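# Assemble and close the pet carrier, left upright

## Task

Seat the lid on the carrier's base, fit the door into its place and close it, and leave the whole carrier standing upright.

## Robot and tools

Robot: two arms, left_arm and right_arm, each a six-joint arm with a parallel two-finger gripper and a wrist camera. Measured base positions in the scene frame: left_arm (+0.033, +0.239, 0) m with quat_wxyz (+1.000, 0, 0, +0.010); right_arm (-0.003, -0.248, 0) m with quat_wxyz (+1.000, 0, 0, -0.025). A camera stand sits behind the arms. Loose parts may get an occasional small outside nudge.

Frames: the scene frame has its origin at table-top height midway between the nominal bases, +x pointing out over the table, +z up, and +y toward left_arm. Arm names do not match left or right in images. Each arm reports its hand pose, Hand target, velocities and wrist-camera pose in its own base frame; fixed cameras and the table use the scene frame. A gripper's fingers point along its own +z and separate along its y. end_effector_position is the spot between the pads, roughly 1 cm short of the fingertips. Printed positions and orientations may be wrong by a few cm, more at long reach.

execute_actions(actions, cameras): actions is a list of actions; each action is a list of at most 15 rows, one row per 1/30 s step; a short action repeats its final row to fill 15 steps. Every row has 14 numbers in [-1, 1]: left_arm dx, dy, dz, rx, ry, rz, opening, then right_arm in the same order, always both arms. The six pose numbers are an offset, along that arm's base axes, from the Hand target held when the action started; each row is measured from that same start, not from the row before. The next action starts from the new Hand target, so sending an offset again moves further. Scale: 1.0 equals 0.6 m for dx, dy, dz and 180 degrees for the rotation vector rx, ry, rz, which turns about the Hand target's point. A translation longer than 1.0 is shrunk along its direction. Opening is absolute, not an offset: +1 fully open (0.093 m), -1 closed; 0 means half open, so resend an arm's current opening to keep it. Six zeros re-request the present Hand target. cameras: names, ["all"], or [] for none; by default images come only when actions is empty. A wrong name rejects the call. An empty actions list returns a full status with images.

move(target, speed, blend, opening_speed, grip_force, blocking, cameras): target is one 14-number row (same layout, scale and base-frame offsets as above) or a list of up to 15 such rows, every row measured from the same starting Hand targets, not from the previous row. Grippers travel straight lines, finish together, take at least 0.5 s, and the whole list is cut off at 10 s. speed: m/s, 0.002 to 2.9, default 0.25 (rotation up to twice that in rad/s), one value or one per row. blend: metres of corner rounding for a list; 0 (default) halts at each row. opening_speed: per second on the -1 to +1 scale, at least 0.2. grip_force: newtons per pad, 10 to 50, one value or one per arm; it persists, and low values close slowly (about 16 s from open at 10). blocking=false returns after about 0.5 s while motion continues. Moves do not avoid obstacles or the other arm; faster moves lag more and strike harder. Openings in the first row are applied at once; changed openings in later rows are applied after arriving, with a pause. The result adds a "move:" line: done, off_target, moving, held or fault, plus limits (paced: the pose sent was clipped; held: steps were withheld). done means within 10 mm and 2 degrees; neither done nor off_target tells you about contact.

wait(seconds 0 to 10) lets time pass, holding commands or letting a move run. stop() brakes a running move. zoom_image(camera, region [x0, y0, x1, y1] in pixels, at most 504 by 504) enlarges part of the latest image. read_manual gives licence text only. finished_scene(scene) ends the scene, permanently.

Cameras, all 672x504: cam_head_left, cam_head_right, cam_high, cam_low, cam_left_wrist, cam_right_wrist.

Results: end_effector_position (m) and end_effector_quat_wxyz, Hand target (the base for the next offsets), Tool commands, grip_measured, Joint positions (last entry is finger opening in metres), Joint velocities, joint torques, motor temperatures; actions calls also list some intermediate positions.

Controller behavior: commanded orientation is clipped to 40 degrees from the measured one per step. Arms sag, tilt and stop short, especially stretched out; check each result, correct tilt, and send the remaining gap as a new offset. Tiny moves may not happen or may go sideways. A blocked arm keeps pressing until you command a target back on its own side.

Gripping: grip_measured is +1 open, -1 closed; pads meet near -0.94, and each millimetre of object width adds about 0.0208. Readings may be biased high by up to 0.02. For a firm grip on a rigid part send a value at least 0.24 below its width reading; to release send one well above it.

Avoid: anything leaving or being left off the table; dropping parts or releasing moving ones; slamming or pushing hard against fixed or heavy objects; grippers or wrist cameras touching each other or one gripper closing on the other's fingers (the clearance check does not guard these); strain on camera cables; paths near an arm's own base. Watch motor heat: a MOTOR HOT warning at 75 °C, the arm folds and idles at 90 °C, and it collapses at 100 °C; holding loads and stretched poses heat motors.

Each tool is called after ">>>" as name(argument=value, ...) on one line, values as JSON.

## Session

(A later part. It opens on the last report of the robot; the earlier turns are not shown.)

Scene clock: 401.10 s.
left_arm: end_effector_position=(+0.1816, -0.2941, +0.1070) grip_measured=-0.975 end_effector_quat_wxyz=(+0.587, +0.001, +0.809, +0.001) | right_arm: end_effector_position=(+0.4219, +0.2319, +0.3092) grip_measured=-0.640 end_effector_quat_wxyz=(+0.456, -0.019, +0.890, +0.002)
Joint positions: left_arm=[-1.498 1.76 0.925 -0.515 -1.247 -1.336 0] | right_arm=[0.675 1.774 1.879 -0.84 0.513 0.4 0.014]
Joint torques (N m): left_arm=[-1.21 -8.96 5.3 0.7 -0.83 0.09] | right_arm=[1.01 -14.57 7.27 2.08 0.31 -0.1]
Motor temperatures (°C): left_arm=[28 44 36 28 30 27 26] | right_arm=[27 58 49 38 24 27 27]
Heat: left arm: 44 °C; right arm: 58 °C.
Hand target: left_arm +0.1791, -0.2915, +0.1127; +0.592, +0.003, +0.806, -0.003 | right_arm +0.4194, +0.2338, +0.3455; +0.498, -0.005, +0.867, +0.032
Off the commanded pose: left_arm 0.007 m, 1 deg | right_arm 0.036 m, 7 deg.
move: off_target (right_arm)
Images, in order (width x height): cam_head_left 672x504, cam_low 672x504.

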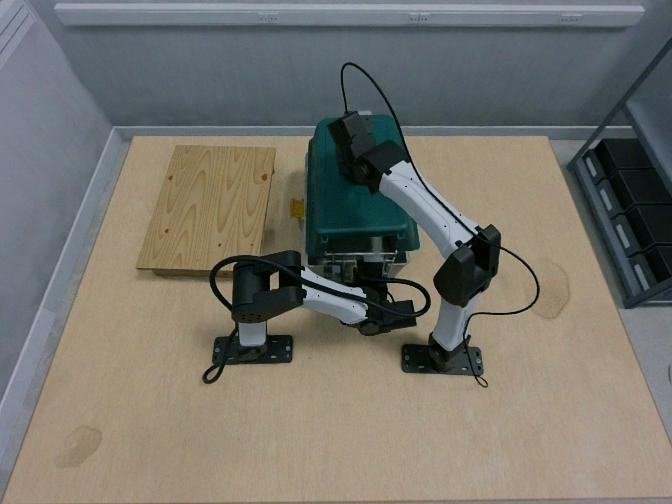

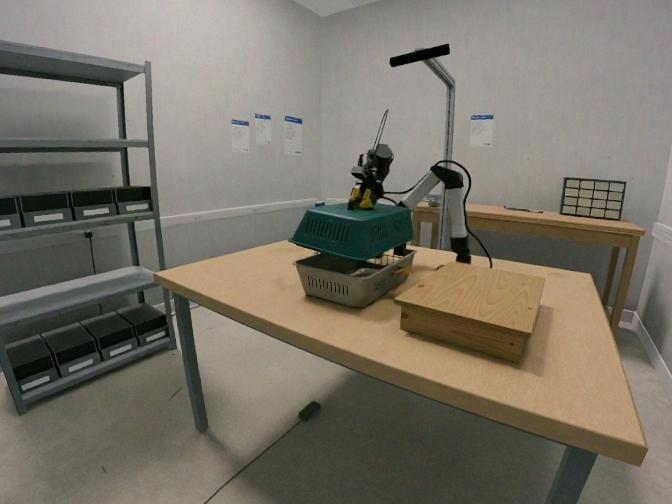

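>>> move(target=[[0,0,0,0,0,0,-1,-0.003,0.003,-0.05,0.006,0,-0.005,-1]], speed=0.05, cameras=["cam_head_left","cam_low"])

>>> zoom_image(camera="cam_head_left", region=[310, 220, 410, 280])

>>> zoom_image(camera="cam_low", region=[260, 150, 440, 320])

Scene clock: 414.87 s.
left_arm: end_effector_position=(+0.1817, -0.2940, +0.1070) grip_measured=-0.975 end_effector_quat_wxyz=(+0.587, +0.001, +0.809, +0.001) | right_arm: end_effector_position=(+0.4195, +0.2344, +0.2798) grip_measured=-0.640 end_effector_quat_wxyz=(+0.456, -0.014, +0.890, +0.008)
Joint positions: left_arm=[-1.498 1.76 0.925 -0.515 -1.248 -1.336 0] | right_arm=[0.682 1.734 1.709 -0.708 0.513 0.418 0.014]
Joint torques (N m): left_arm=[-1.21 -8.96 5.31 0.7 -0.82 0.09] | right_arm=[1.09 -14.46 7.34 2.03 0.4 0.02]
Motor temperatures (°C): left_arm=[28 44 36 28 30 27 26] | right_arm=[27 59 50 39 24 27 27]
Heat: left arm: 44 °C; right arm: 59 °C.
Hand target: left_arm +0.1791, -0.2915, +0.1127; +0.592, +0.003, +0.806, -0.003 | right_arm +0.4176, +0.2357, +0.3155; +0.498, +0.006, +0.866, +0.036
Off the commanded pose: left_arm 0.007 m, 1 deg | right_arm 0.036 m, 7 deg.
move: off_target (right_arm)
Images, in order (width x height): cam_head_left 672x504, cam_low 672x504.

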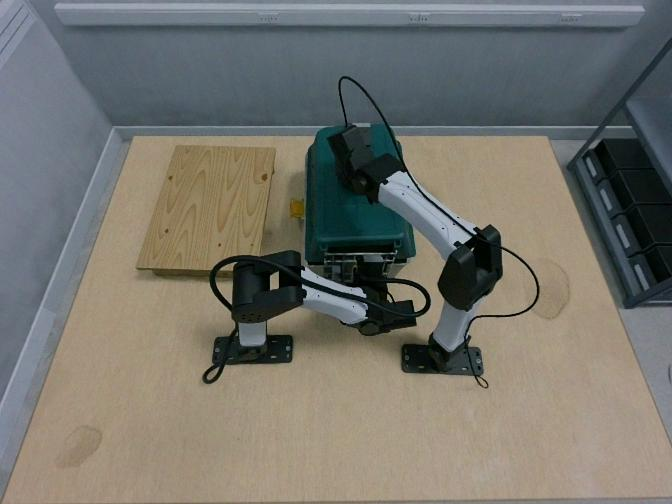

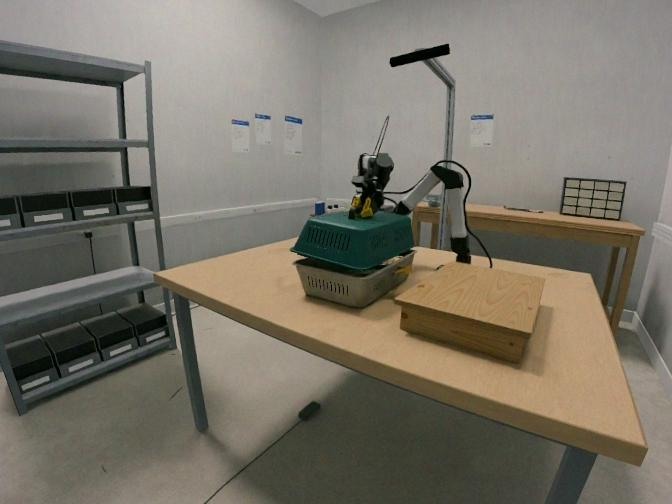

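Scaled by 5.040 from the camera's 672x504 image, which has a finer 960x720 frame.

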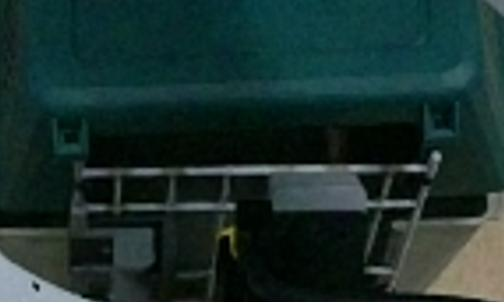

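Scaled by 2.800 from the camera's 672x504 image, which has a finer 960x720 frame.

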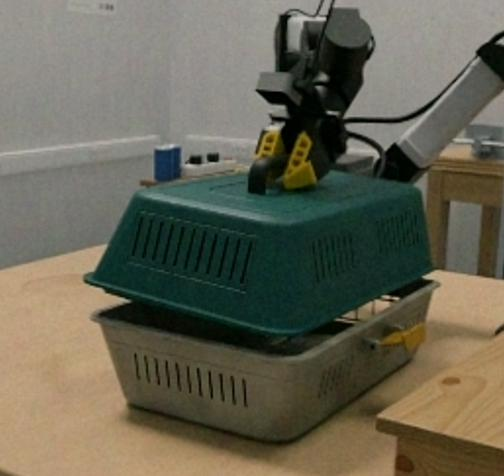

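>>> move(target=[[0,0,0,0,0,0,-1,0.002,-0.003,-0.03,0,0,-0.003,-1]], speed=0.04, cameras=["cam_head_left","cam_low"])

>>> zoom_image(camera="cam_head_left", region=[312, 232, 347, 260])

>>> zoom_image(camera="cam_head_left", region=[380, 232, 415, 260])

>>> zoom_image(camera="cam_low", region=[260, 150, 440, 320])

Scene clock: 429.47 s.
left_arm: end_effector_position=(+0.1817, -0.2935, +0.1066) grip_measured=-0.975 end_effector_quat_wxyz=(+0.588, -0.001, +0.809, -0.001) | right_arm: end_effector_position=(+0.4198, +0.2347, +0.2647) grip_measured=-0.640 end_effector_quat_wxyz=(+0.459, -0.012, +0.888, +0.011)
Joint positions: left_arm=[-1.498 1.76 0.923 -0.513 -1.249 -1.342 0] | right_arm=[0.682 1.719 1.624 -0.63 0.513 0.419 0.014]
Joint torques (N m): left_arm=[-1.21 -8.94 5.6 0.67 -0.81 0.15] | right_arm=[0.85 -14.16 7.32 2.01 0.46 0.06]
Motor temperatures (°C): left_arm=[28 44 36 28 30 27 26] | right_arm=[27 59 50 41 24 27 27]
Heat: left arm: 44 °C; right arm: 59 °C.
Hand target: left_arm +0.1791, -0.2915, +0.1127; +0.592, +0.003, +0.806, -0.003 | right_arm +0.4187, +0.2338, +0.2977; +0.498, +0.010, +0.866, +0.034
Off the commanded pose: left_arm 0.007 m, 1 deg | right_arm 0.033 m, 6 deg.
move: off_target (right_arm)
Images, in order (width x height): cam_head_left 672x504, cam_low 672x504.

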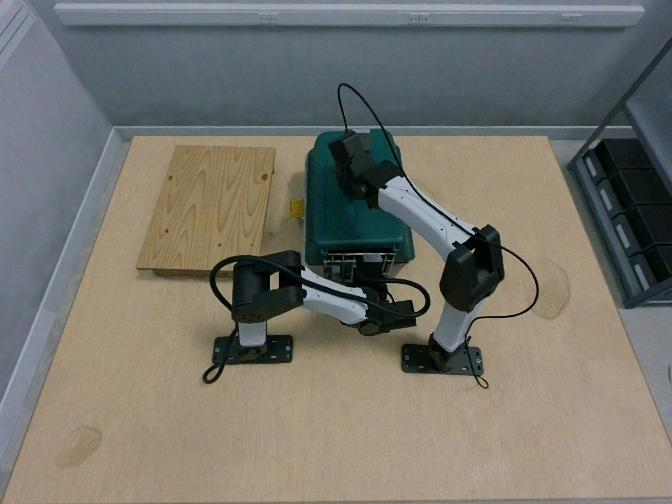

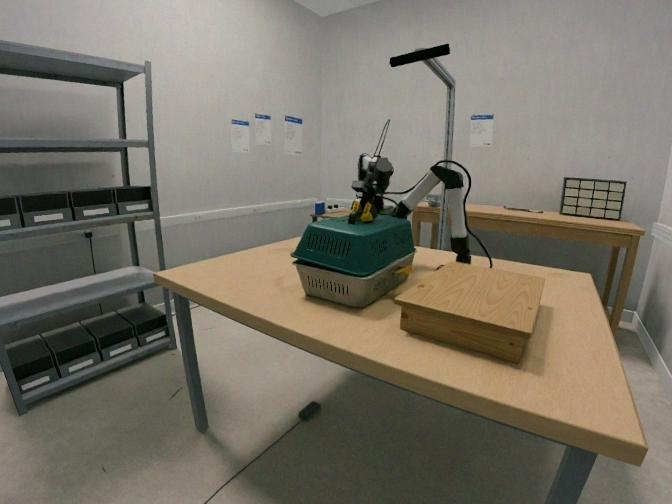

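Scaled by 14.400 from the camera's 672x504 image, which has a finer 960x720 frame.

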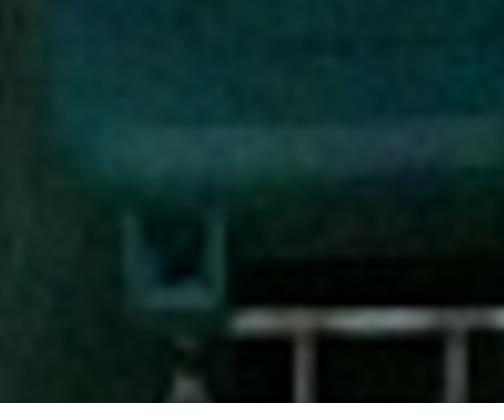

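Scaled by 14.400 from the camera's 672x504 image, which has a finer 960x720 frame.

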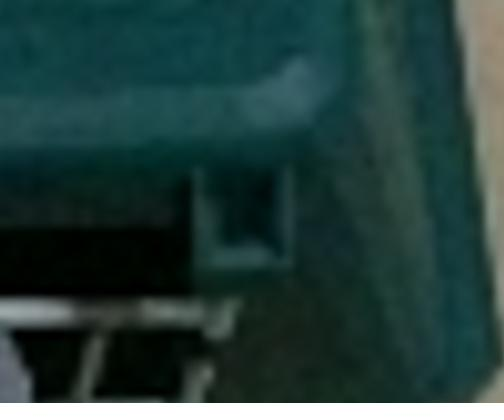

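Scaled by 2.800 from the camera's 672x504 image, which has a finer 960x720 frame.

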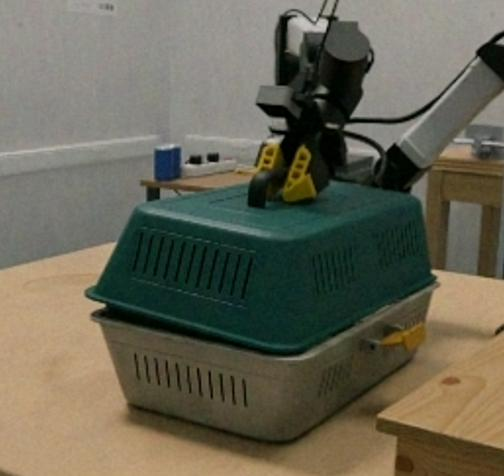

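>>> move(target=[[0,0,0,0,0,0,-1,0.0,0.0,0.015,0,0,0,-1],[0,0,0,0,0,0,-1,-0.009,0.004,0.015,0,0,-0.006,-1]], speed=0.04, cameras=["cam_head_left","cam_low"])

>>> zoom_image(camera="cam_head_left", region=[312, 232, 347, 260])

>>> zoom_image(camera="cam_head_left", region=[380, 232, 415, 260])

Scene clock: 445.00 s.
left_arm: end_effector_position=(+0.1817, -0.2927, +0.1063) grip_measured=-0.975 end_effector_quat_wxyz=(+0.588, -0.003, +0.808, -0.001) | right_arm: end_effector_position=(+0.4175, +0.2356, +0.2656) grip_measured=-0.640 end_effector_quat_wxyz=(+0.461, -0.010, +0.887, +0.006)
Joint positions: left_arm=[-1.498 1.76 0.92 -0.513 -1.251 -1.349 0] | right_arm=[0.693 1.719 1.627 -0.638 0.531 0.427 0.014]
Joint torques (N m): left_arm=[-1.21 -8.92 5.87 0.66 -0.78 0.21] | right_arm=[1.7 -13.83 10.32 1.61 0.56 0.25]
Motor temperatures (°C): left_arm=[28 44 36 28 30 27 26] | right_arm=[27 64 50 39 24 27 27]
Heat: left arm: 44 °C; right arm: 64 °C.
Hand target: left_arm +0.1791, -0.2915, +0.1127; +0.592, +0.003, +0.806, -0.003 | right_arm +0.4133, +0.2362, +0.3065; +0.499, +0.018, +0.866, +0.029
Off the commanded pose: left_arm 0.007 m, 1 deg | right_arm 0.041 m, 7 deg.
move: off_target (right_arm)
Images, in order (width x height): cam_head_left 672x504, cam_low 672x504.

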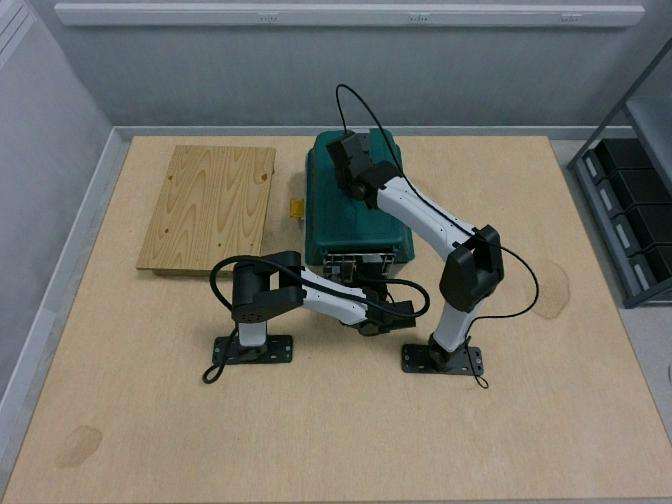

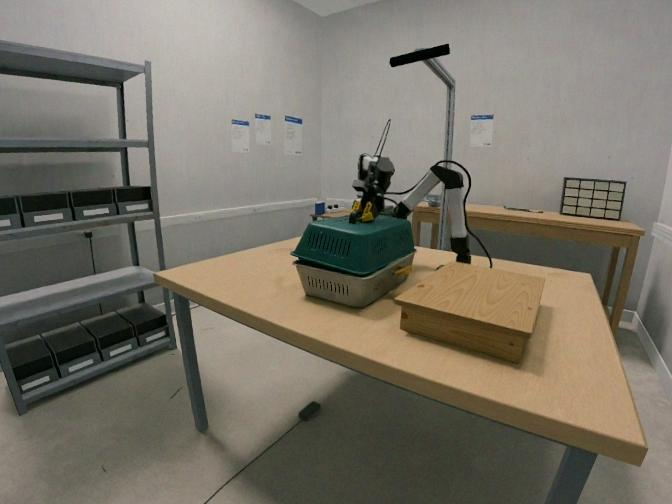

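Scaled by 14.400 from the camera's 672x504 image, which has a finer 960x720 frame.

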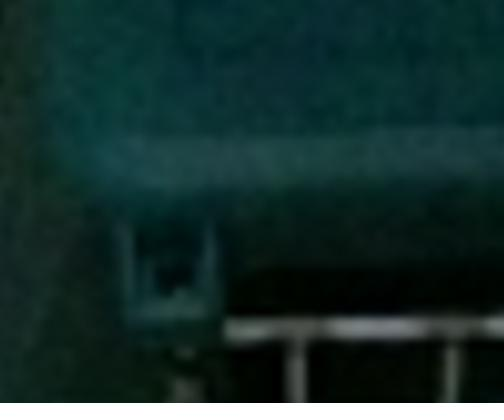

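Scaled by 14.400 from the camera's 672x504 image, which has a finer 960x720 frame.

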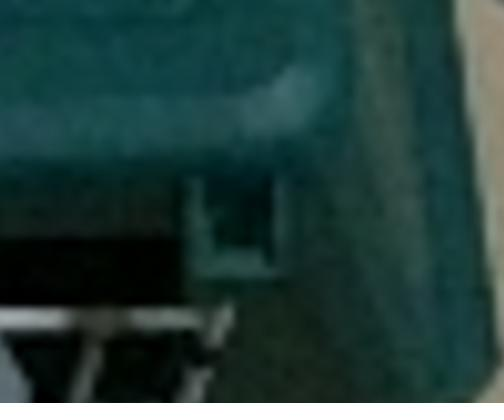

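>>> move(target=[[0,0,0,0,0,0,-1,0.0,0.0,0.022,0,0,0,-1],[0,0,0,0,0,0,-1,-0.012,0.005,0.022,0,0,-0.01,-1]], speed=0.04, cameras=["cam_head_left","cam_low"])

>>> zoom_image(camera="cam_head_left", region=[310, 220, 410, 280])

>>> zoom_image(camera="cam_low", region=[260, 150, 440, 320])

Scene clock: 456.97 s.
left_arm: end_effector_position=(+0.1818, -0.2925, +0.1067) grip_measured=-0.975 end_effector_quat_wxyz=(+0.589, -0.003, +0.808, +0.000) | right_arm: end_effector_position=(+0.4090, +0.2380, +0.2881) grip_measured=-0.640 end_effector_quat_wxyz=(+0.470, +0.001, +0.883, +0.000)
Joint positions: left_arm=[-1.498 1.76 0.92 -0.515 -1.253 -1.349 0] | right_arm=[0.724 1.719 1.707 -0.721 0.582 0.46 0.014]
Joint torques (N m): left_arm=[-1.22 -8.92 5.87 0.67 -0.75 0.21] | right_arm=[1.61 -12.03 10.39 1.56 0.56 0.35]
Motor temperatures (°C): left_arm=[28 44 36 28 30 27 26] | right_arm=[27 66 51 38 24 27 27]
Heat: left arm: 44 °C; right arm: 66 °C.
Hand target: left_arm +0.1791, -0.2915, +0.1127; +0.592, +0.003, +0.806, -0.003 | right_arm +0.4061, +0.2393, +0.3197; +0.499, +0.032, +0.866, +0.021
Off the commanded pose: left_arm 0.007 m, 1 deg | right_arm 0.032 m, 6 deg.
move: off_target (right_arm)
Images, in order (width x height): cam_head_left 672x504, cam_low 672x504.

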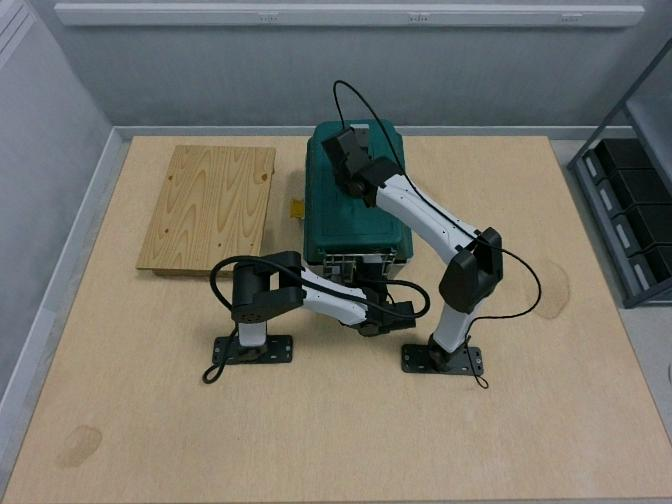

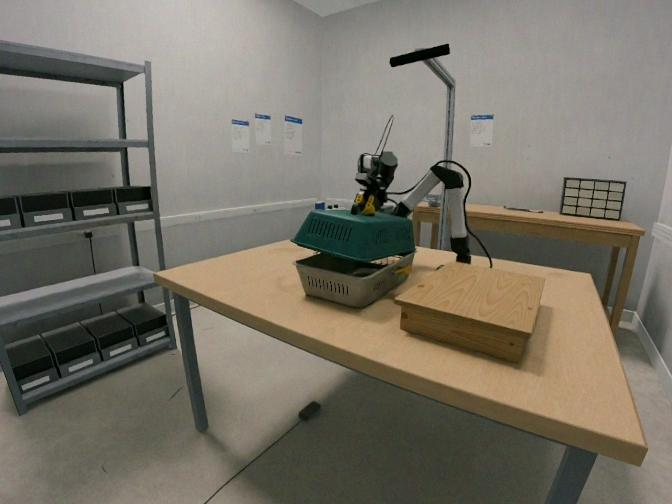

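Scaled by 5.040 from the camera's 672x504 image, which has a finer 960x720 frame.

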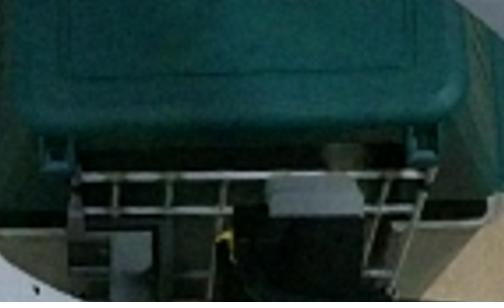

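Scaled by 2.800 from the camera's 672x504 image, which has a finer 960x720 frame.

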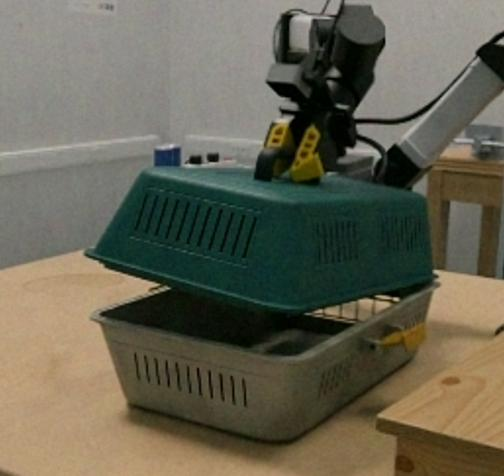

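>>> move(target=[[0,0,0,0,0,0,-1,0.012,-0.016,-0.003,0,0.005,-0.002,-1]], speed=0.04, cameras=["cam_head_left","cam_low"])

>>> zoom_image(camera="cam_head_left", region=[310, 220, 410, 280])

>>> zoom_image(camera="cam_low", region=[260, 150, 440, 320])

Scene clock: 473.03 s.
left_arm: end_effector_position=(+0.1819, -0.2924, +0.1067) grip_measured=-0.975 end_effector_quat_wxyz=(+0.590, -0.003, +0.808, +0.000) | right_arm: end_effector_position=(+0.4114, +0.2319, +0.2897) grip_measured=-0.640 end_effector_quat_wxyz=(+0.468, +0.010, +0.883, -0.002)
Joint positions: left_arm=[-1.498 1.76 0.92 -0.515 -1.254 -1.349 0] | right_arm=[0.711 1.719 1.716 -0.734 0.582 0.469 0.014]
Joint torques (N m): left_arm=[-1.22 -8.92 5.87 0.67 -0.75 0.21] | right_arm=[-0.08 -11.52 10.52 1.55 0.34 0.15]
Motor temperatures (°C): left_arm=[28 44 36 28 30 27 26] | right_arm=[27 64 52 36 25 27 28]
Heat: left arm: 44 °C; right arm: 64 °C.
Hand target: left_arm +0.1791, -0.2915, +0.1127; +0.592, +0.003, +0.806, -0.003 | right_arm +0.4133, +0.2297, +0.3179; +0.492, +0.035, +0.870, +0.019
Off the commanded pose: left_arm 0.007 m, 1 deg | right_arm 0.028 m, 5 deg.
move: off_target (right_arm)
Images, in order (width x height): cam_head_left 672x504, cam_low 672x504.

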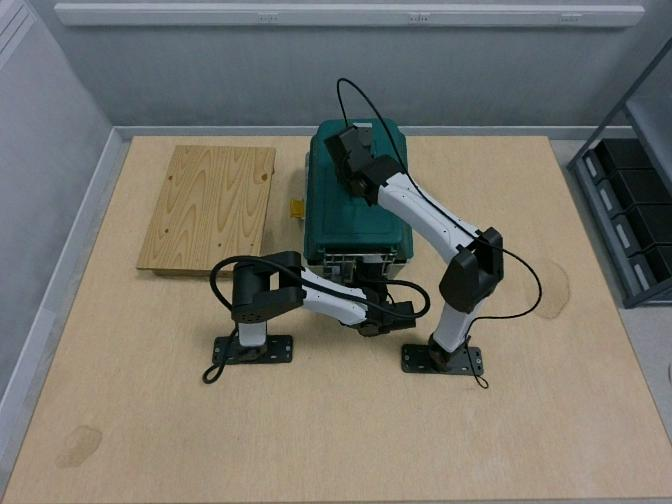

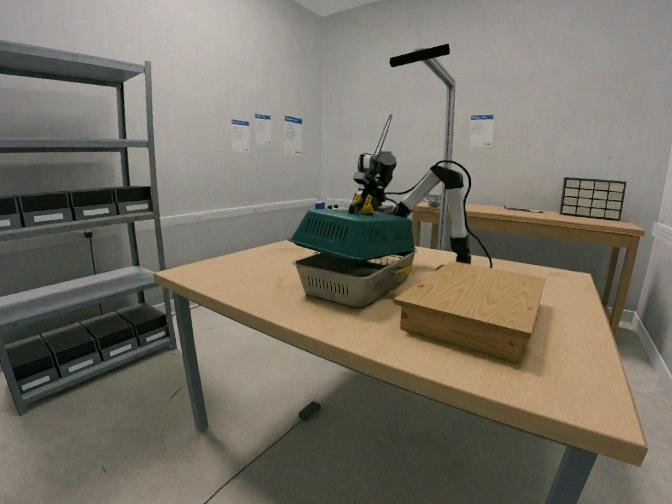

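Scaled by 5.040 from the camera's 672x504 image, which has a finer 960x720 frame.

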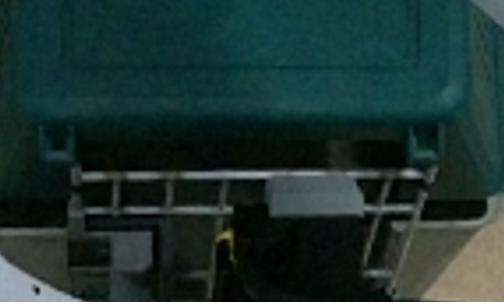

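Scaled by 2.800 from the camera's 672x504 image, which has a finer 960x720 frame.

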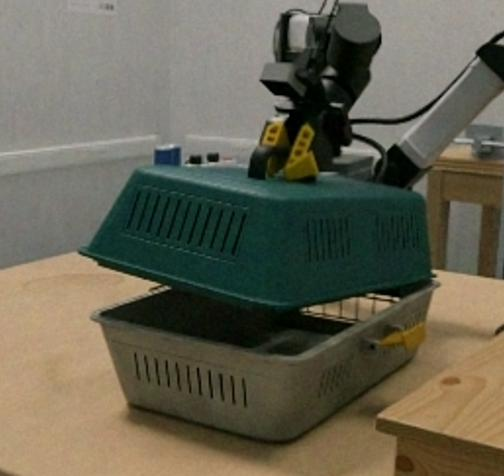

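>>> move(target=[[0,0,0,0,0,0,-1,0.017,-0.014,-0.002,0,0.003,0.006,-1]], speed=0.04, cameras=["cam_head_left","cam_low"])

>>> zoom_image(camera="cam_head_left", region=[310, 220, 410, 280])

Scene clock: 485.53 s.
left_arm: end_effector_position=(+0.1819, -0.2924, +0.1067) grip_measured=-0.975 end_effector_quat_wxyz=(+0.590, -0.003, +0.808, +0.000) | right_arm: end_effector_position=(+0.4178, +0.2223, +0.2856) grip_measured=-0.640 end_effector_quat_wxyz=(+0.456, +0.013, +0.890, +0.005)
Joint positions: left_arm=[-1.498 1.76 0.92 -0.515 -1.254 -1.349 0] | right_arm=[0.67 1.719 1.716 -0.74 0.531 0.461 0.014]
Joint torques (N m): left_arm=[-1.22 -8.92 5.87 0.67 -0.75 0.21] | right_arm=[-0.34 -11.4 10.52 1.77 0.3 -0.18]
Motor temperatures (°C): left_arm=[28 45 36 28 30 27 26] | right_arm=[27 63 55 37 24 27 28]
Heat: left arm: 45 °C; right arm: 63 °C.
Hand target: left_arm +0.1791, -0.2915, +0.1127; +0.592, +0.003, +0.806, -0.003 | right_arm +0.4235, +0.2212, +0.3167; +0.488, +0.027, +0.872, +0.024
Off the commanded pose: left_arm 0.007 m, 1 deg | right_arm 0.032 m, 5 deg.
move: off_target (right_arm)
Images, in order (width x height): cam_head_left 672x504, cam_low 672x504.

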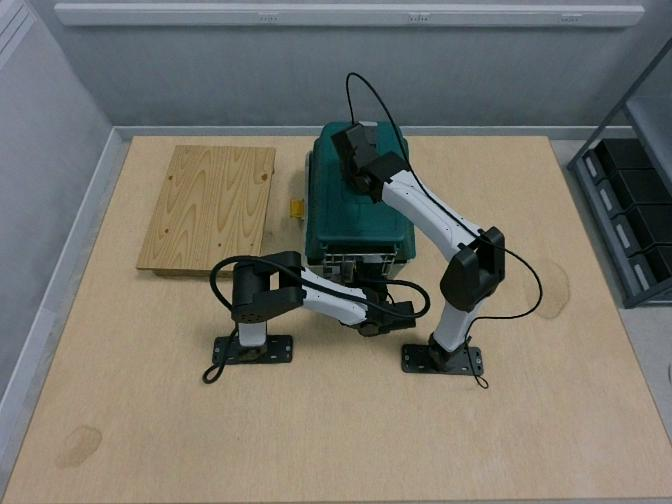

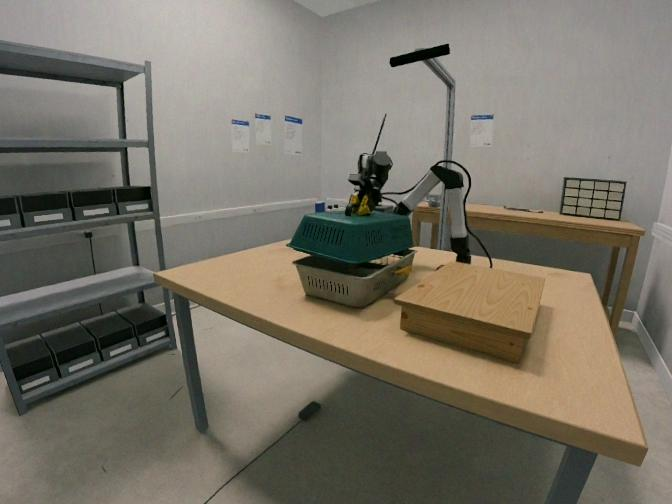

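Scaled by 5.040 from the camera's 672x504 image, which has a finer 960x720 frame.

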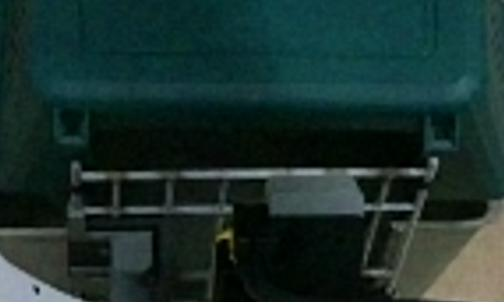

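>>> move(target=[[0,0,0,0,0,0,-1,-0.006,0.003,-0.004,-0.012,0,0.005,-1]], speed=0.04, cameras=["cam_head_left","cam_low"])

>>> zoom_image(camera="cam_head_left", region=[310, 220, 410, 280])

Scene clock: 506.63 s.
left_arm: end_effector_position=(+0.1819, -0.2924, +0.1067) grip_measured=-0.975 end_effector_quat_wxyz=(+0.590, -0.003, +0.808, +0.000) | right_arm: end_effector_position=(+0.4172, +0.2219, +0.2847) grip_measured=-0.640 end_effector_quat_wxyz=(+0.455, +0.000, +0.891, -0.002)
Joint positions: left_arm=[-1.498 1.76 0.92 -0.515 -1.254 -1.349 0] | right_arm=[0.67 1.719 1.716 -0.745 0.531 0.435 0.014]
Joint torques (N m): left_arm=[-1.24 -8.91 5.87 0.67 -0.75 0.21] | right_arm=[0.73 -11.64 9.65 1.81 0.46 -0.19]
Motor temperatures (°C): left_arm=[28 45 36 28 30 27 26] | right_arm=[27 61 59 36 24 27 28]
Heat: left arm: 45 °C; right arm: 61 °C.
Hand target: left_arm +0.1791, -0.2915, +0.1127; +0.592, +0.003, +0.806, -0.003 | right_arm +0.4199, +0.2230, +0.3143; +0.488, +0.011, +0.873, +0.011
Off the commanded pose: left_arm 0.007 m, 1 deg | right_arm 0.030 m, 5 deg.
move: off_target (right_arm)
Images, in order (width x height): cam_head_left 672x504, cam_low 672x504.

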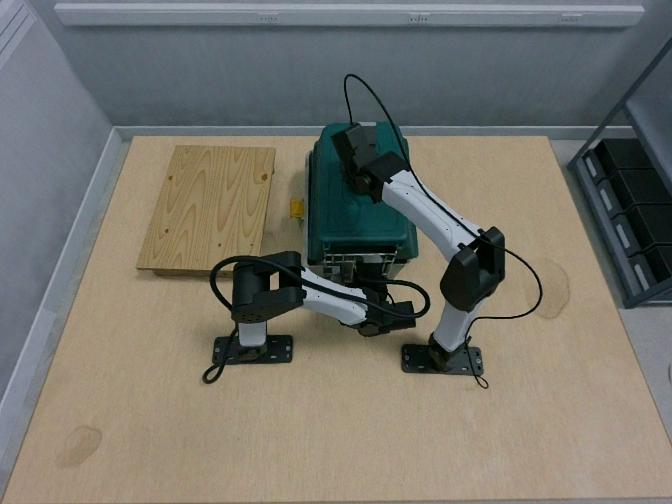

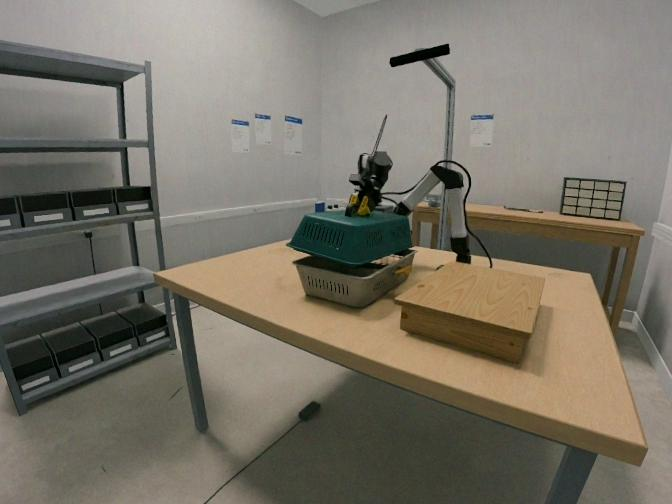

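Scaled by 5.040 from the camera's 672x504 image, which has a finer 960x720 frame.

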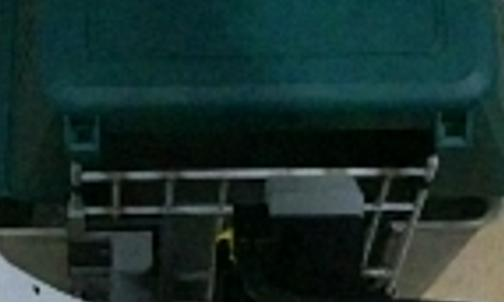

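>>> move(target=[[0,0,0,0,0,0,-1,0.0,0.013,-0.004,0,0,-0.001,-1]], speed=0.04, cameras=["cam_head_left","cam_low"])

>>> zoom_image(camera="cam_head_left", region=[310, 220, 410, 280])

Scene clock: 518.30 s.
left_arm: end_effector_position=(+0.1819, -0.2924, +0.1067) grip_measured=-0.975 end_effector_quat_wxyz=(+0.590, -0.003, +0.808, +0.000) | right_arm: end_effector_position=(+0.4146, +0.2260, +0.2850) grip_measured=-0.640 end_effector_quat_wxyz=(+0.456, -0.004, +0.890, -0.002)
Joint positions: left_arm=[-1.498 1.76 0.92 -0.515 -1.254 -1.349 0] | right_arm=[0.683 1.719 1.716 -0.746 0.538 0.434 0.014]
Joint torques (N m): left_arm=[-1.24 -8.92 5.87 0.67 -0.75 0.21] | right_arm=[1.18 -10.07 10.71 1.78 0.52 -0.02]
Motor temperatures (°C): left_arm=[28 45 36 28 30 27 27] | right_arm=[27 61 59 36 24 27 28]
Heat: left arm: 45 °C; right arm: 61 °C.
Hand target: left_arm +0.1791, -0.2915, +0.1127; +0.592, +0.003, +0.806, -0.003 | right_arm +0.4199, +0.2309, +0.3119; +0.488, +0.012, +0.873, +0.011
Off the commanded pose: left_arm 0.007 m, 1 deg | right_arm 0.028 m, 5 deg.
move: off_target (right_arm)
Images, in order (width x height): cam_head_left 672x504, cam_low 672x504.

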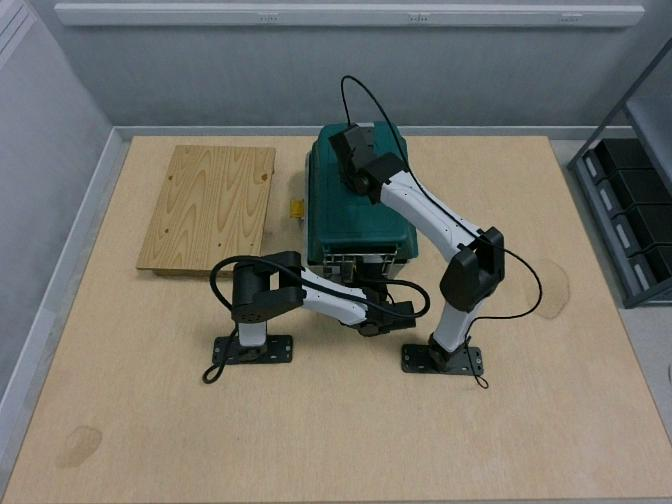

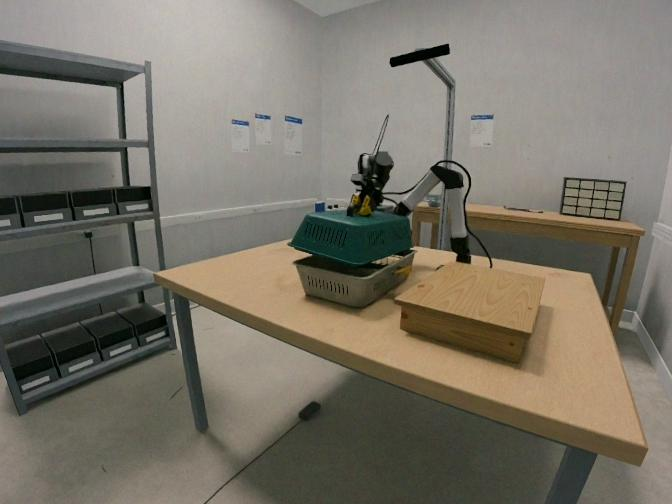

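Scaled by 5.040 from the camera's 672x504 image, which has a finer 960x720 frame.

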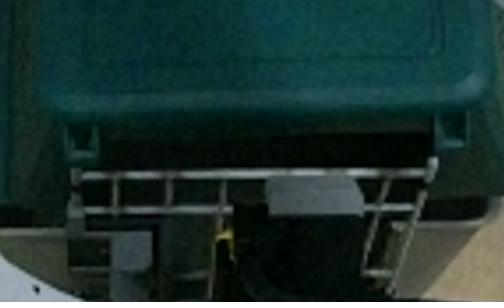

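>>> move(target=[[0,0,0,0,0,0,-1,0.003,0.006,-0.005,0,0,-0.009,-1]], speed=0.04, cameras=["cam_head_left","cam_low"])

>>> zoom_image(camera="cam_head_left", region=[310, 220, 410, 280])

Scene clock: 539.93 s.
left_arm: end_effector_position=(+0.1819, -0.2924, +0.1067) grip_measured=-0.975 end_effector_quat_wxyz=(+0.590, -0.003, +0.808, +0.000) | right_arm: end_effector_position=(+0.4166, +0.2301, +0.2824) grip_measured=-0.640 end_effector_quat_wxyz=(+0.456, +0.002, +0.890, -0.011)
Joint positions: left_arm=[-1.498 1.76 0.92 -0.515 -1.254 -1.349 0] | right_arm=[0.696 1.745 1.738 -0.757 0.567 0.452 0.014]
Joint torques (N m): left_arm=[-1.22 -8.92 5.87 0.67 -0.75 0.21] | right_arm=[1.17 -10.35 10.65 1.74 0.55 0.08]
Motor temperatures (°C): left_arm=[28 45 36 28 30 27 27] | right_arm=[27 59 62 36 25 27 28]
Heat: left arm: 45 °C; right arm: 62 °C.
Hand target: left_arm +0.1791, -0.2915, +0.1127; +0.592, +0.003, +0.806, -0.003 | right_arm +0.4217, +0.2345, +0.3091; +0.488, +0.024, +0.872, +0.004
Off the commanded pose: left_arm 0.007 m, 1 deg | right_arm 0.027 m, 5 deg.
move: off_target (right_arm)
Images, in order (width x height): cam_head_left 672x504, cam_low 672x504.

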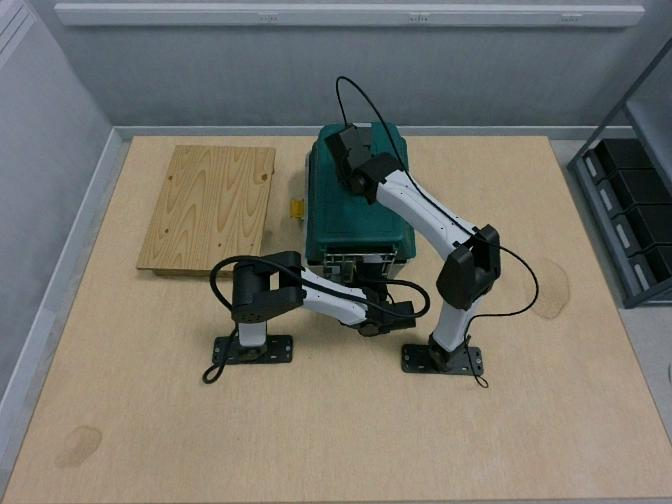

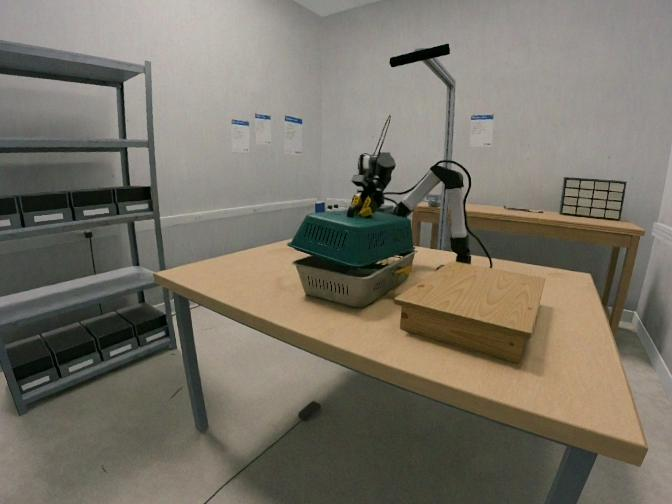

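Scaled by 5.040 from the camera's 672x504 image, which has a finer 960x720 frame.

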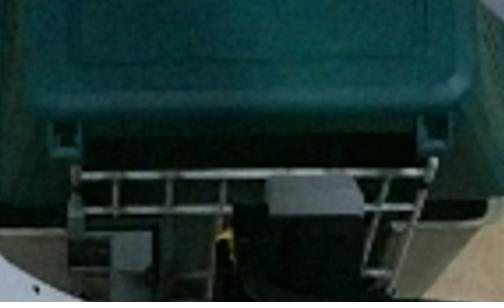

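>>> move(target=[[0,0,0,0,0,0,-1,0.0,-0.003,-0.025,0.003,0,-0.001,-1]], speed=0.04, cameras=["cam_head_left","cam_low"])

>>> zoom_image(camera="cam_head_left", region=[310, 220, 410, 280])

>>> zoom_image(camera="cam_head_left", region=[312, 232, 347, 260])

>>> zoom_image(camera="cam_head_left", region=[380, 232, 415, 260])

Scene clock: 551.03 s.
left_arm: end_effector_position=(+0.1819, -0.2924, +0.1067) grip_measured=-0.975 end_effector_quat_wxyz=(+0.590, -0.003, +0.808, +0.000) | right_arm: end_effector_position=(+0.4191, +0.2321, +0.2749) grip_measured=-0.640 end_effector_quat_wxyz=(+0.459, +0.007, +0.888, -0.007)
Joint positions: left_arm=[-1.498 1.76 0.92 -0.515 -1.254 -1.349 0] | right_arm=[0.696 1.745 1.702 -0.713 0.567 0.46 0.014]
Joint torques (N m): left_arm=[-1.22 -8.91 5.87 0.67 -0.75 0.21] | right_arm=[0.76 -11.82 7.12 1.93 0.52 0.09]
Motor temperatures (°C): left_arm=[28 45 36 28 30 27 27] | right_arm=[27 57 63 37 25 27 28]
Heat: left arm: 45 °C; right arm: 63 °C.
Hand target: left_arm +0.1791, -0.2915, +0.1127; +0.592, +0.003, +0.806, -0.003 | right_arm +0.4217, +0.2327, +0.2939; +0.488, +0.028, +0.872, +0.007
Off the commanded pose: left_arm 0.007 m, 1 deg | right_arm 0.019 m, 5 deg.
move: off_target (right_arm)
Images, in order (width x height): cam_head_left 672x504, cam_low 672x504.

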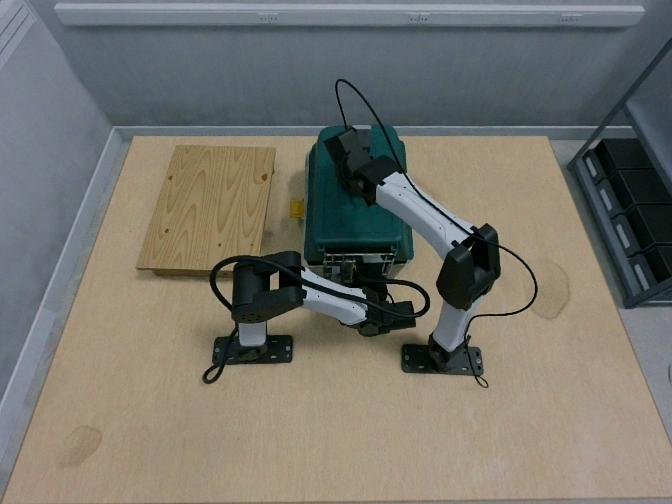

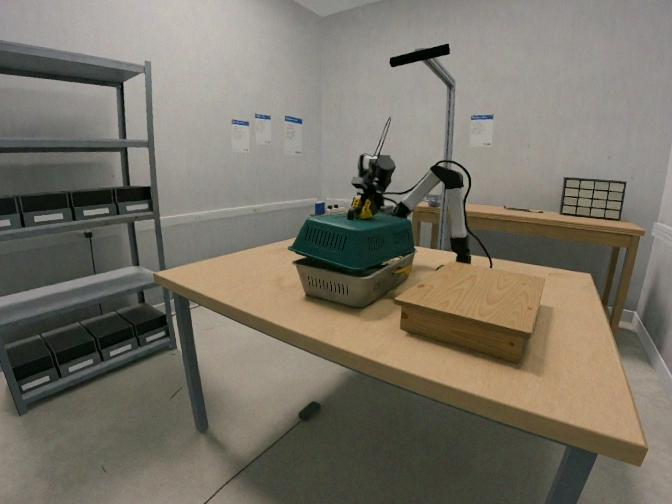

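Scaled by 5.040 from the camera's 672x504 image, which has a finer 960x720 frame.

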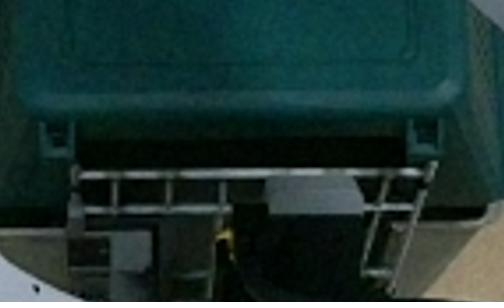

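Scaled by 14.400 from the camera's 672x504 image, which has a finer 960x720 frame.

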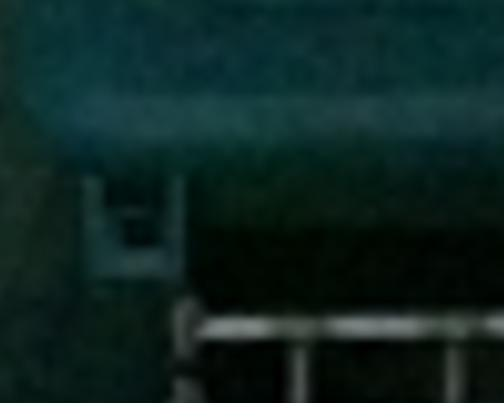

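Scaled by 14.400 from the camera's 672x504 image, which has a finer 960x720 frame.

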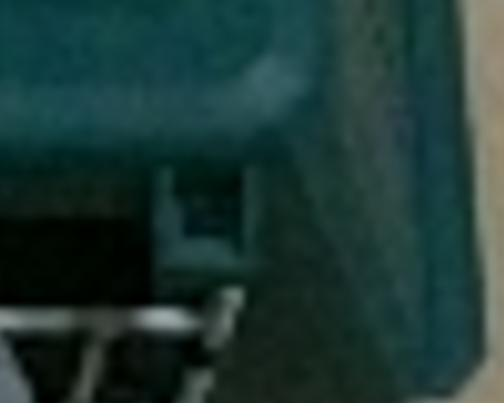

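>>> move(target=[[0,0,0,0,0,0,-1,0.0,-0.017,0.0,0,0,0,-1]], speed=0.04, cameras=["cam_head_left"])

>>> zoom_image(camera="cam_head_left", region=[312, 232, 347, 260])

>>> zoom_image(camera="cam_head_left", region=[380, 232, 415, 260])

Scene clock: 568.77 s.
left_arm: end_effector_position=(+0.1819, -0.2924, +0.1067) grip_measured=-0.975 end_effector_quat_wxyz=(+0.590, -0.003, +0.808, +0.000) | right_arm: end_effector_position=(+0.4222, +0.2302, +0.2677) grip_measured=-0.640 end_effector_quat_wxyz=(+0.460, +0.009, +0.888, -0.007)
Joint positions: left_arm=[-1.498 1.76 0.92 -0.515 -1.254 -1.349 0] | right_arm=[0.687 1.744 1.67 -0.678 0.563 0.457 0.014]
Joint torques (N m): left_arm=[-1.22 -8.92 5.87 0.67 -0.75 0.21] | right_arm=[-0.36 -14.15 6.83 1.78 0.41 -0.06]
Motor temperatures (°C): left_arm=[28 45 36 28 30 27 27] | right_arm=[27 57 59 39 25 27 28]
Heat: left arm: 45 °C; right arm: 59 °C.
Hand target: left_arm +0.1791, -0.2915, +0.1127; +0.592, +0.003, +0.806, -0.003 | right_arm +0.4217, +0.2224, +0.2940; +0.488, +0.028, +0.872, +0.007
Off the commanded pose: left_arm 0.007 m, 1 deg | right_arm 0.027 m, 5 deg.
move: off_target (right_arm)
Images, in order (width x height): cam_head_left 672x504.

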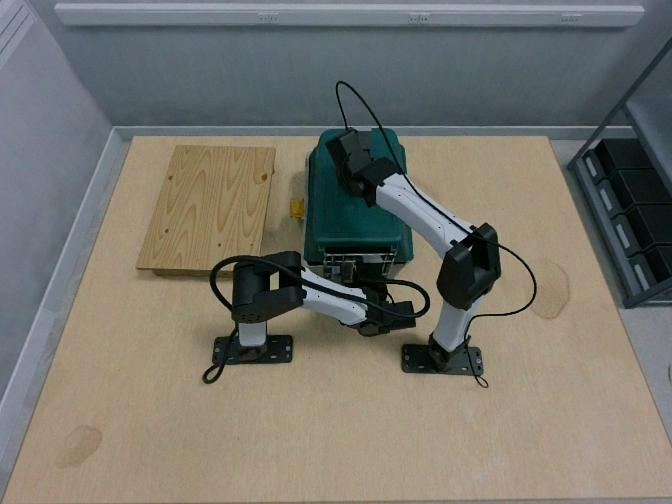

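Scaled by 14.400 from the camera's 672x504 image, which has a finer 960x720 frame.

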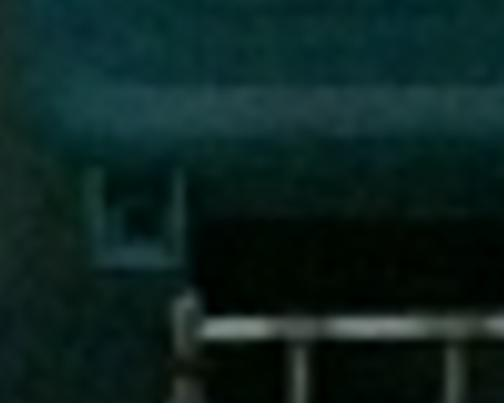

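Scaled by 14.400 from the camera's 672x504 image, which has a finer 960x720 frame.

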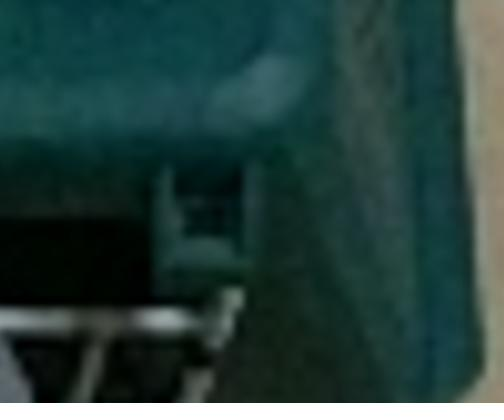

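>>> move(target=[[0,0,0,0,0,0,-1,-0.004,-0.01,0.035,0,0,0,-1],[0,0,0,0,0,0,-1,-0.006,-0.012,0.012,0,0,0,-1]], speed=0.05, cameras=["cam_head_left"])

>>> zoom_image(camera="cam_head_left", region=[312, 232, 347, 260])

>>> zoom_image(camera="cam_head_left", region=[380, 232, 415, 260])

Scene clock: 583.17 s.
left_arm: end_effector_position=(+0.1817, -0.2926, +0.1069) grip_measured=-0.975 end_effector_quat_wxyz=(+0.590, -0.003, +0.807, -0.001) | right_arm: end_effector_position=(+0.4197, +0.2237, +0.2733) grip_measured=-0.640 end_effector_quat_wxyz=(+0.459, +0.012, +0.888, -0.006)
Joint positions: left_arm=[-1.498 1.76 0.92 -0.515 -1.254 -1.349 0] | right_arm=[0.678 1.724 1.67 -0.695 0.556 0.456 0.014]
Joint torques (N m): left_arm=[-1.14 -8.91 5.87 0.67 -0.74 0.21] | right_arm=[-0.34 -14.22 6.98 1.74 0.4 -0.12]
Motor temperatures (°C): left_arm=[28 45 36 28 30 27 27] | right_arm=[27 61 58 38 25 27 28]
Heat: left arm: 45 °C; right arm: 61 °C.
Hand target: left_arm +0.1791, -0.2915, +0.1127; +0.592, +0.003, +0.806, -0.003 | right_arm +0.4181, +0.2153, +0.3012; +0.488, +0.028, +0.872, +0.007
Off the commanded pose: left_arm 0.006 m, 1 deg | right_arm 0.029 m, 4 deg.
move: off_target (right_arm)
Images, in order (width x height): cam_head_left 672x504.

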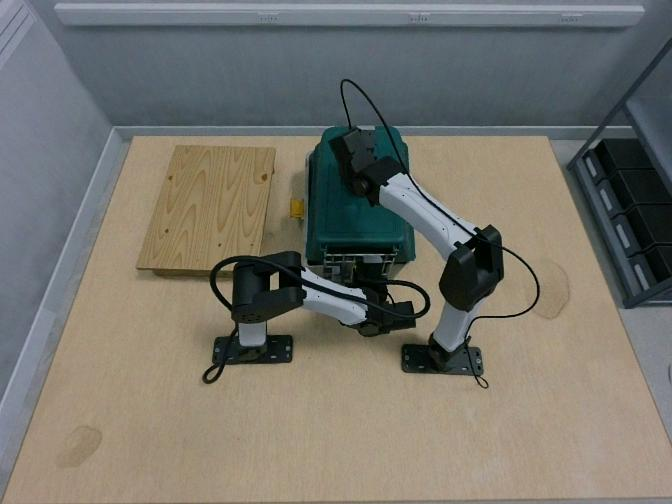

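Scaled by 14.400 from the camera's 672x504 image, which has a finer 960x720 frame.

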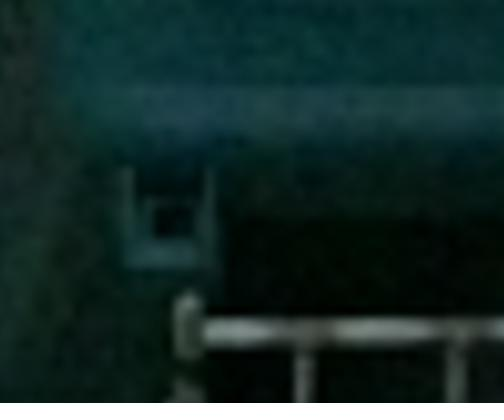

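Scaled by 14.400 from the camera's 672x504 image, which has a finer 960x720 frame.

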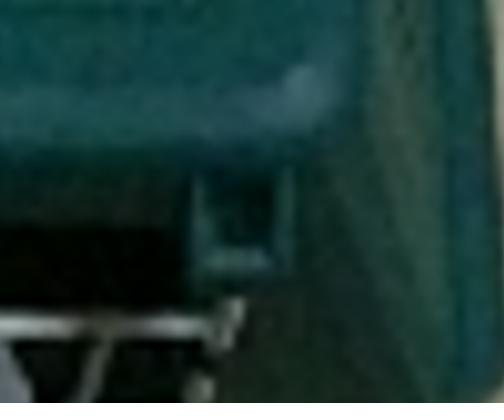

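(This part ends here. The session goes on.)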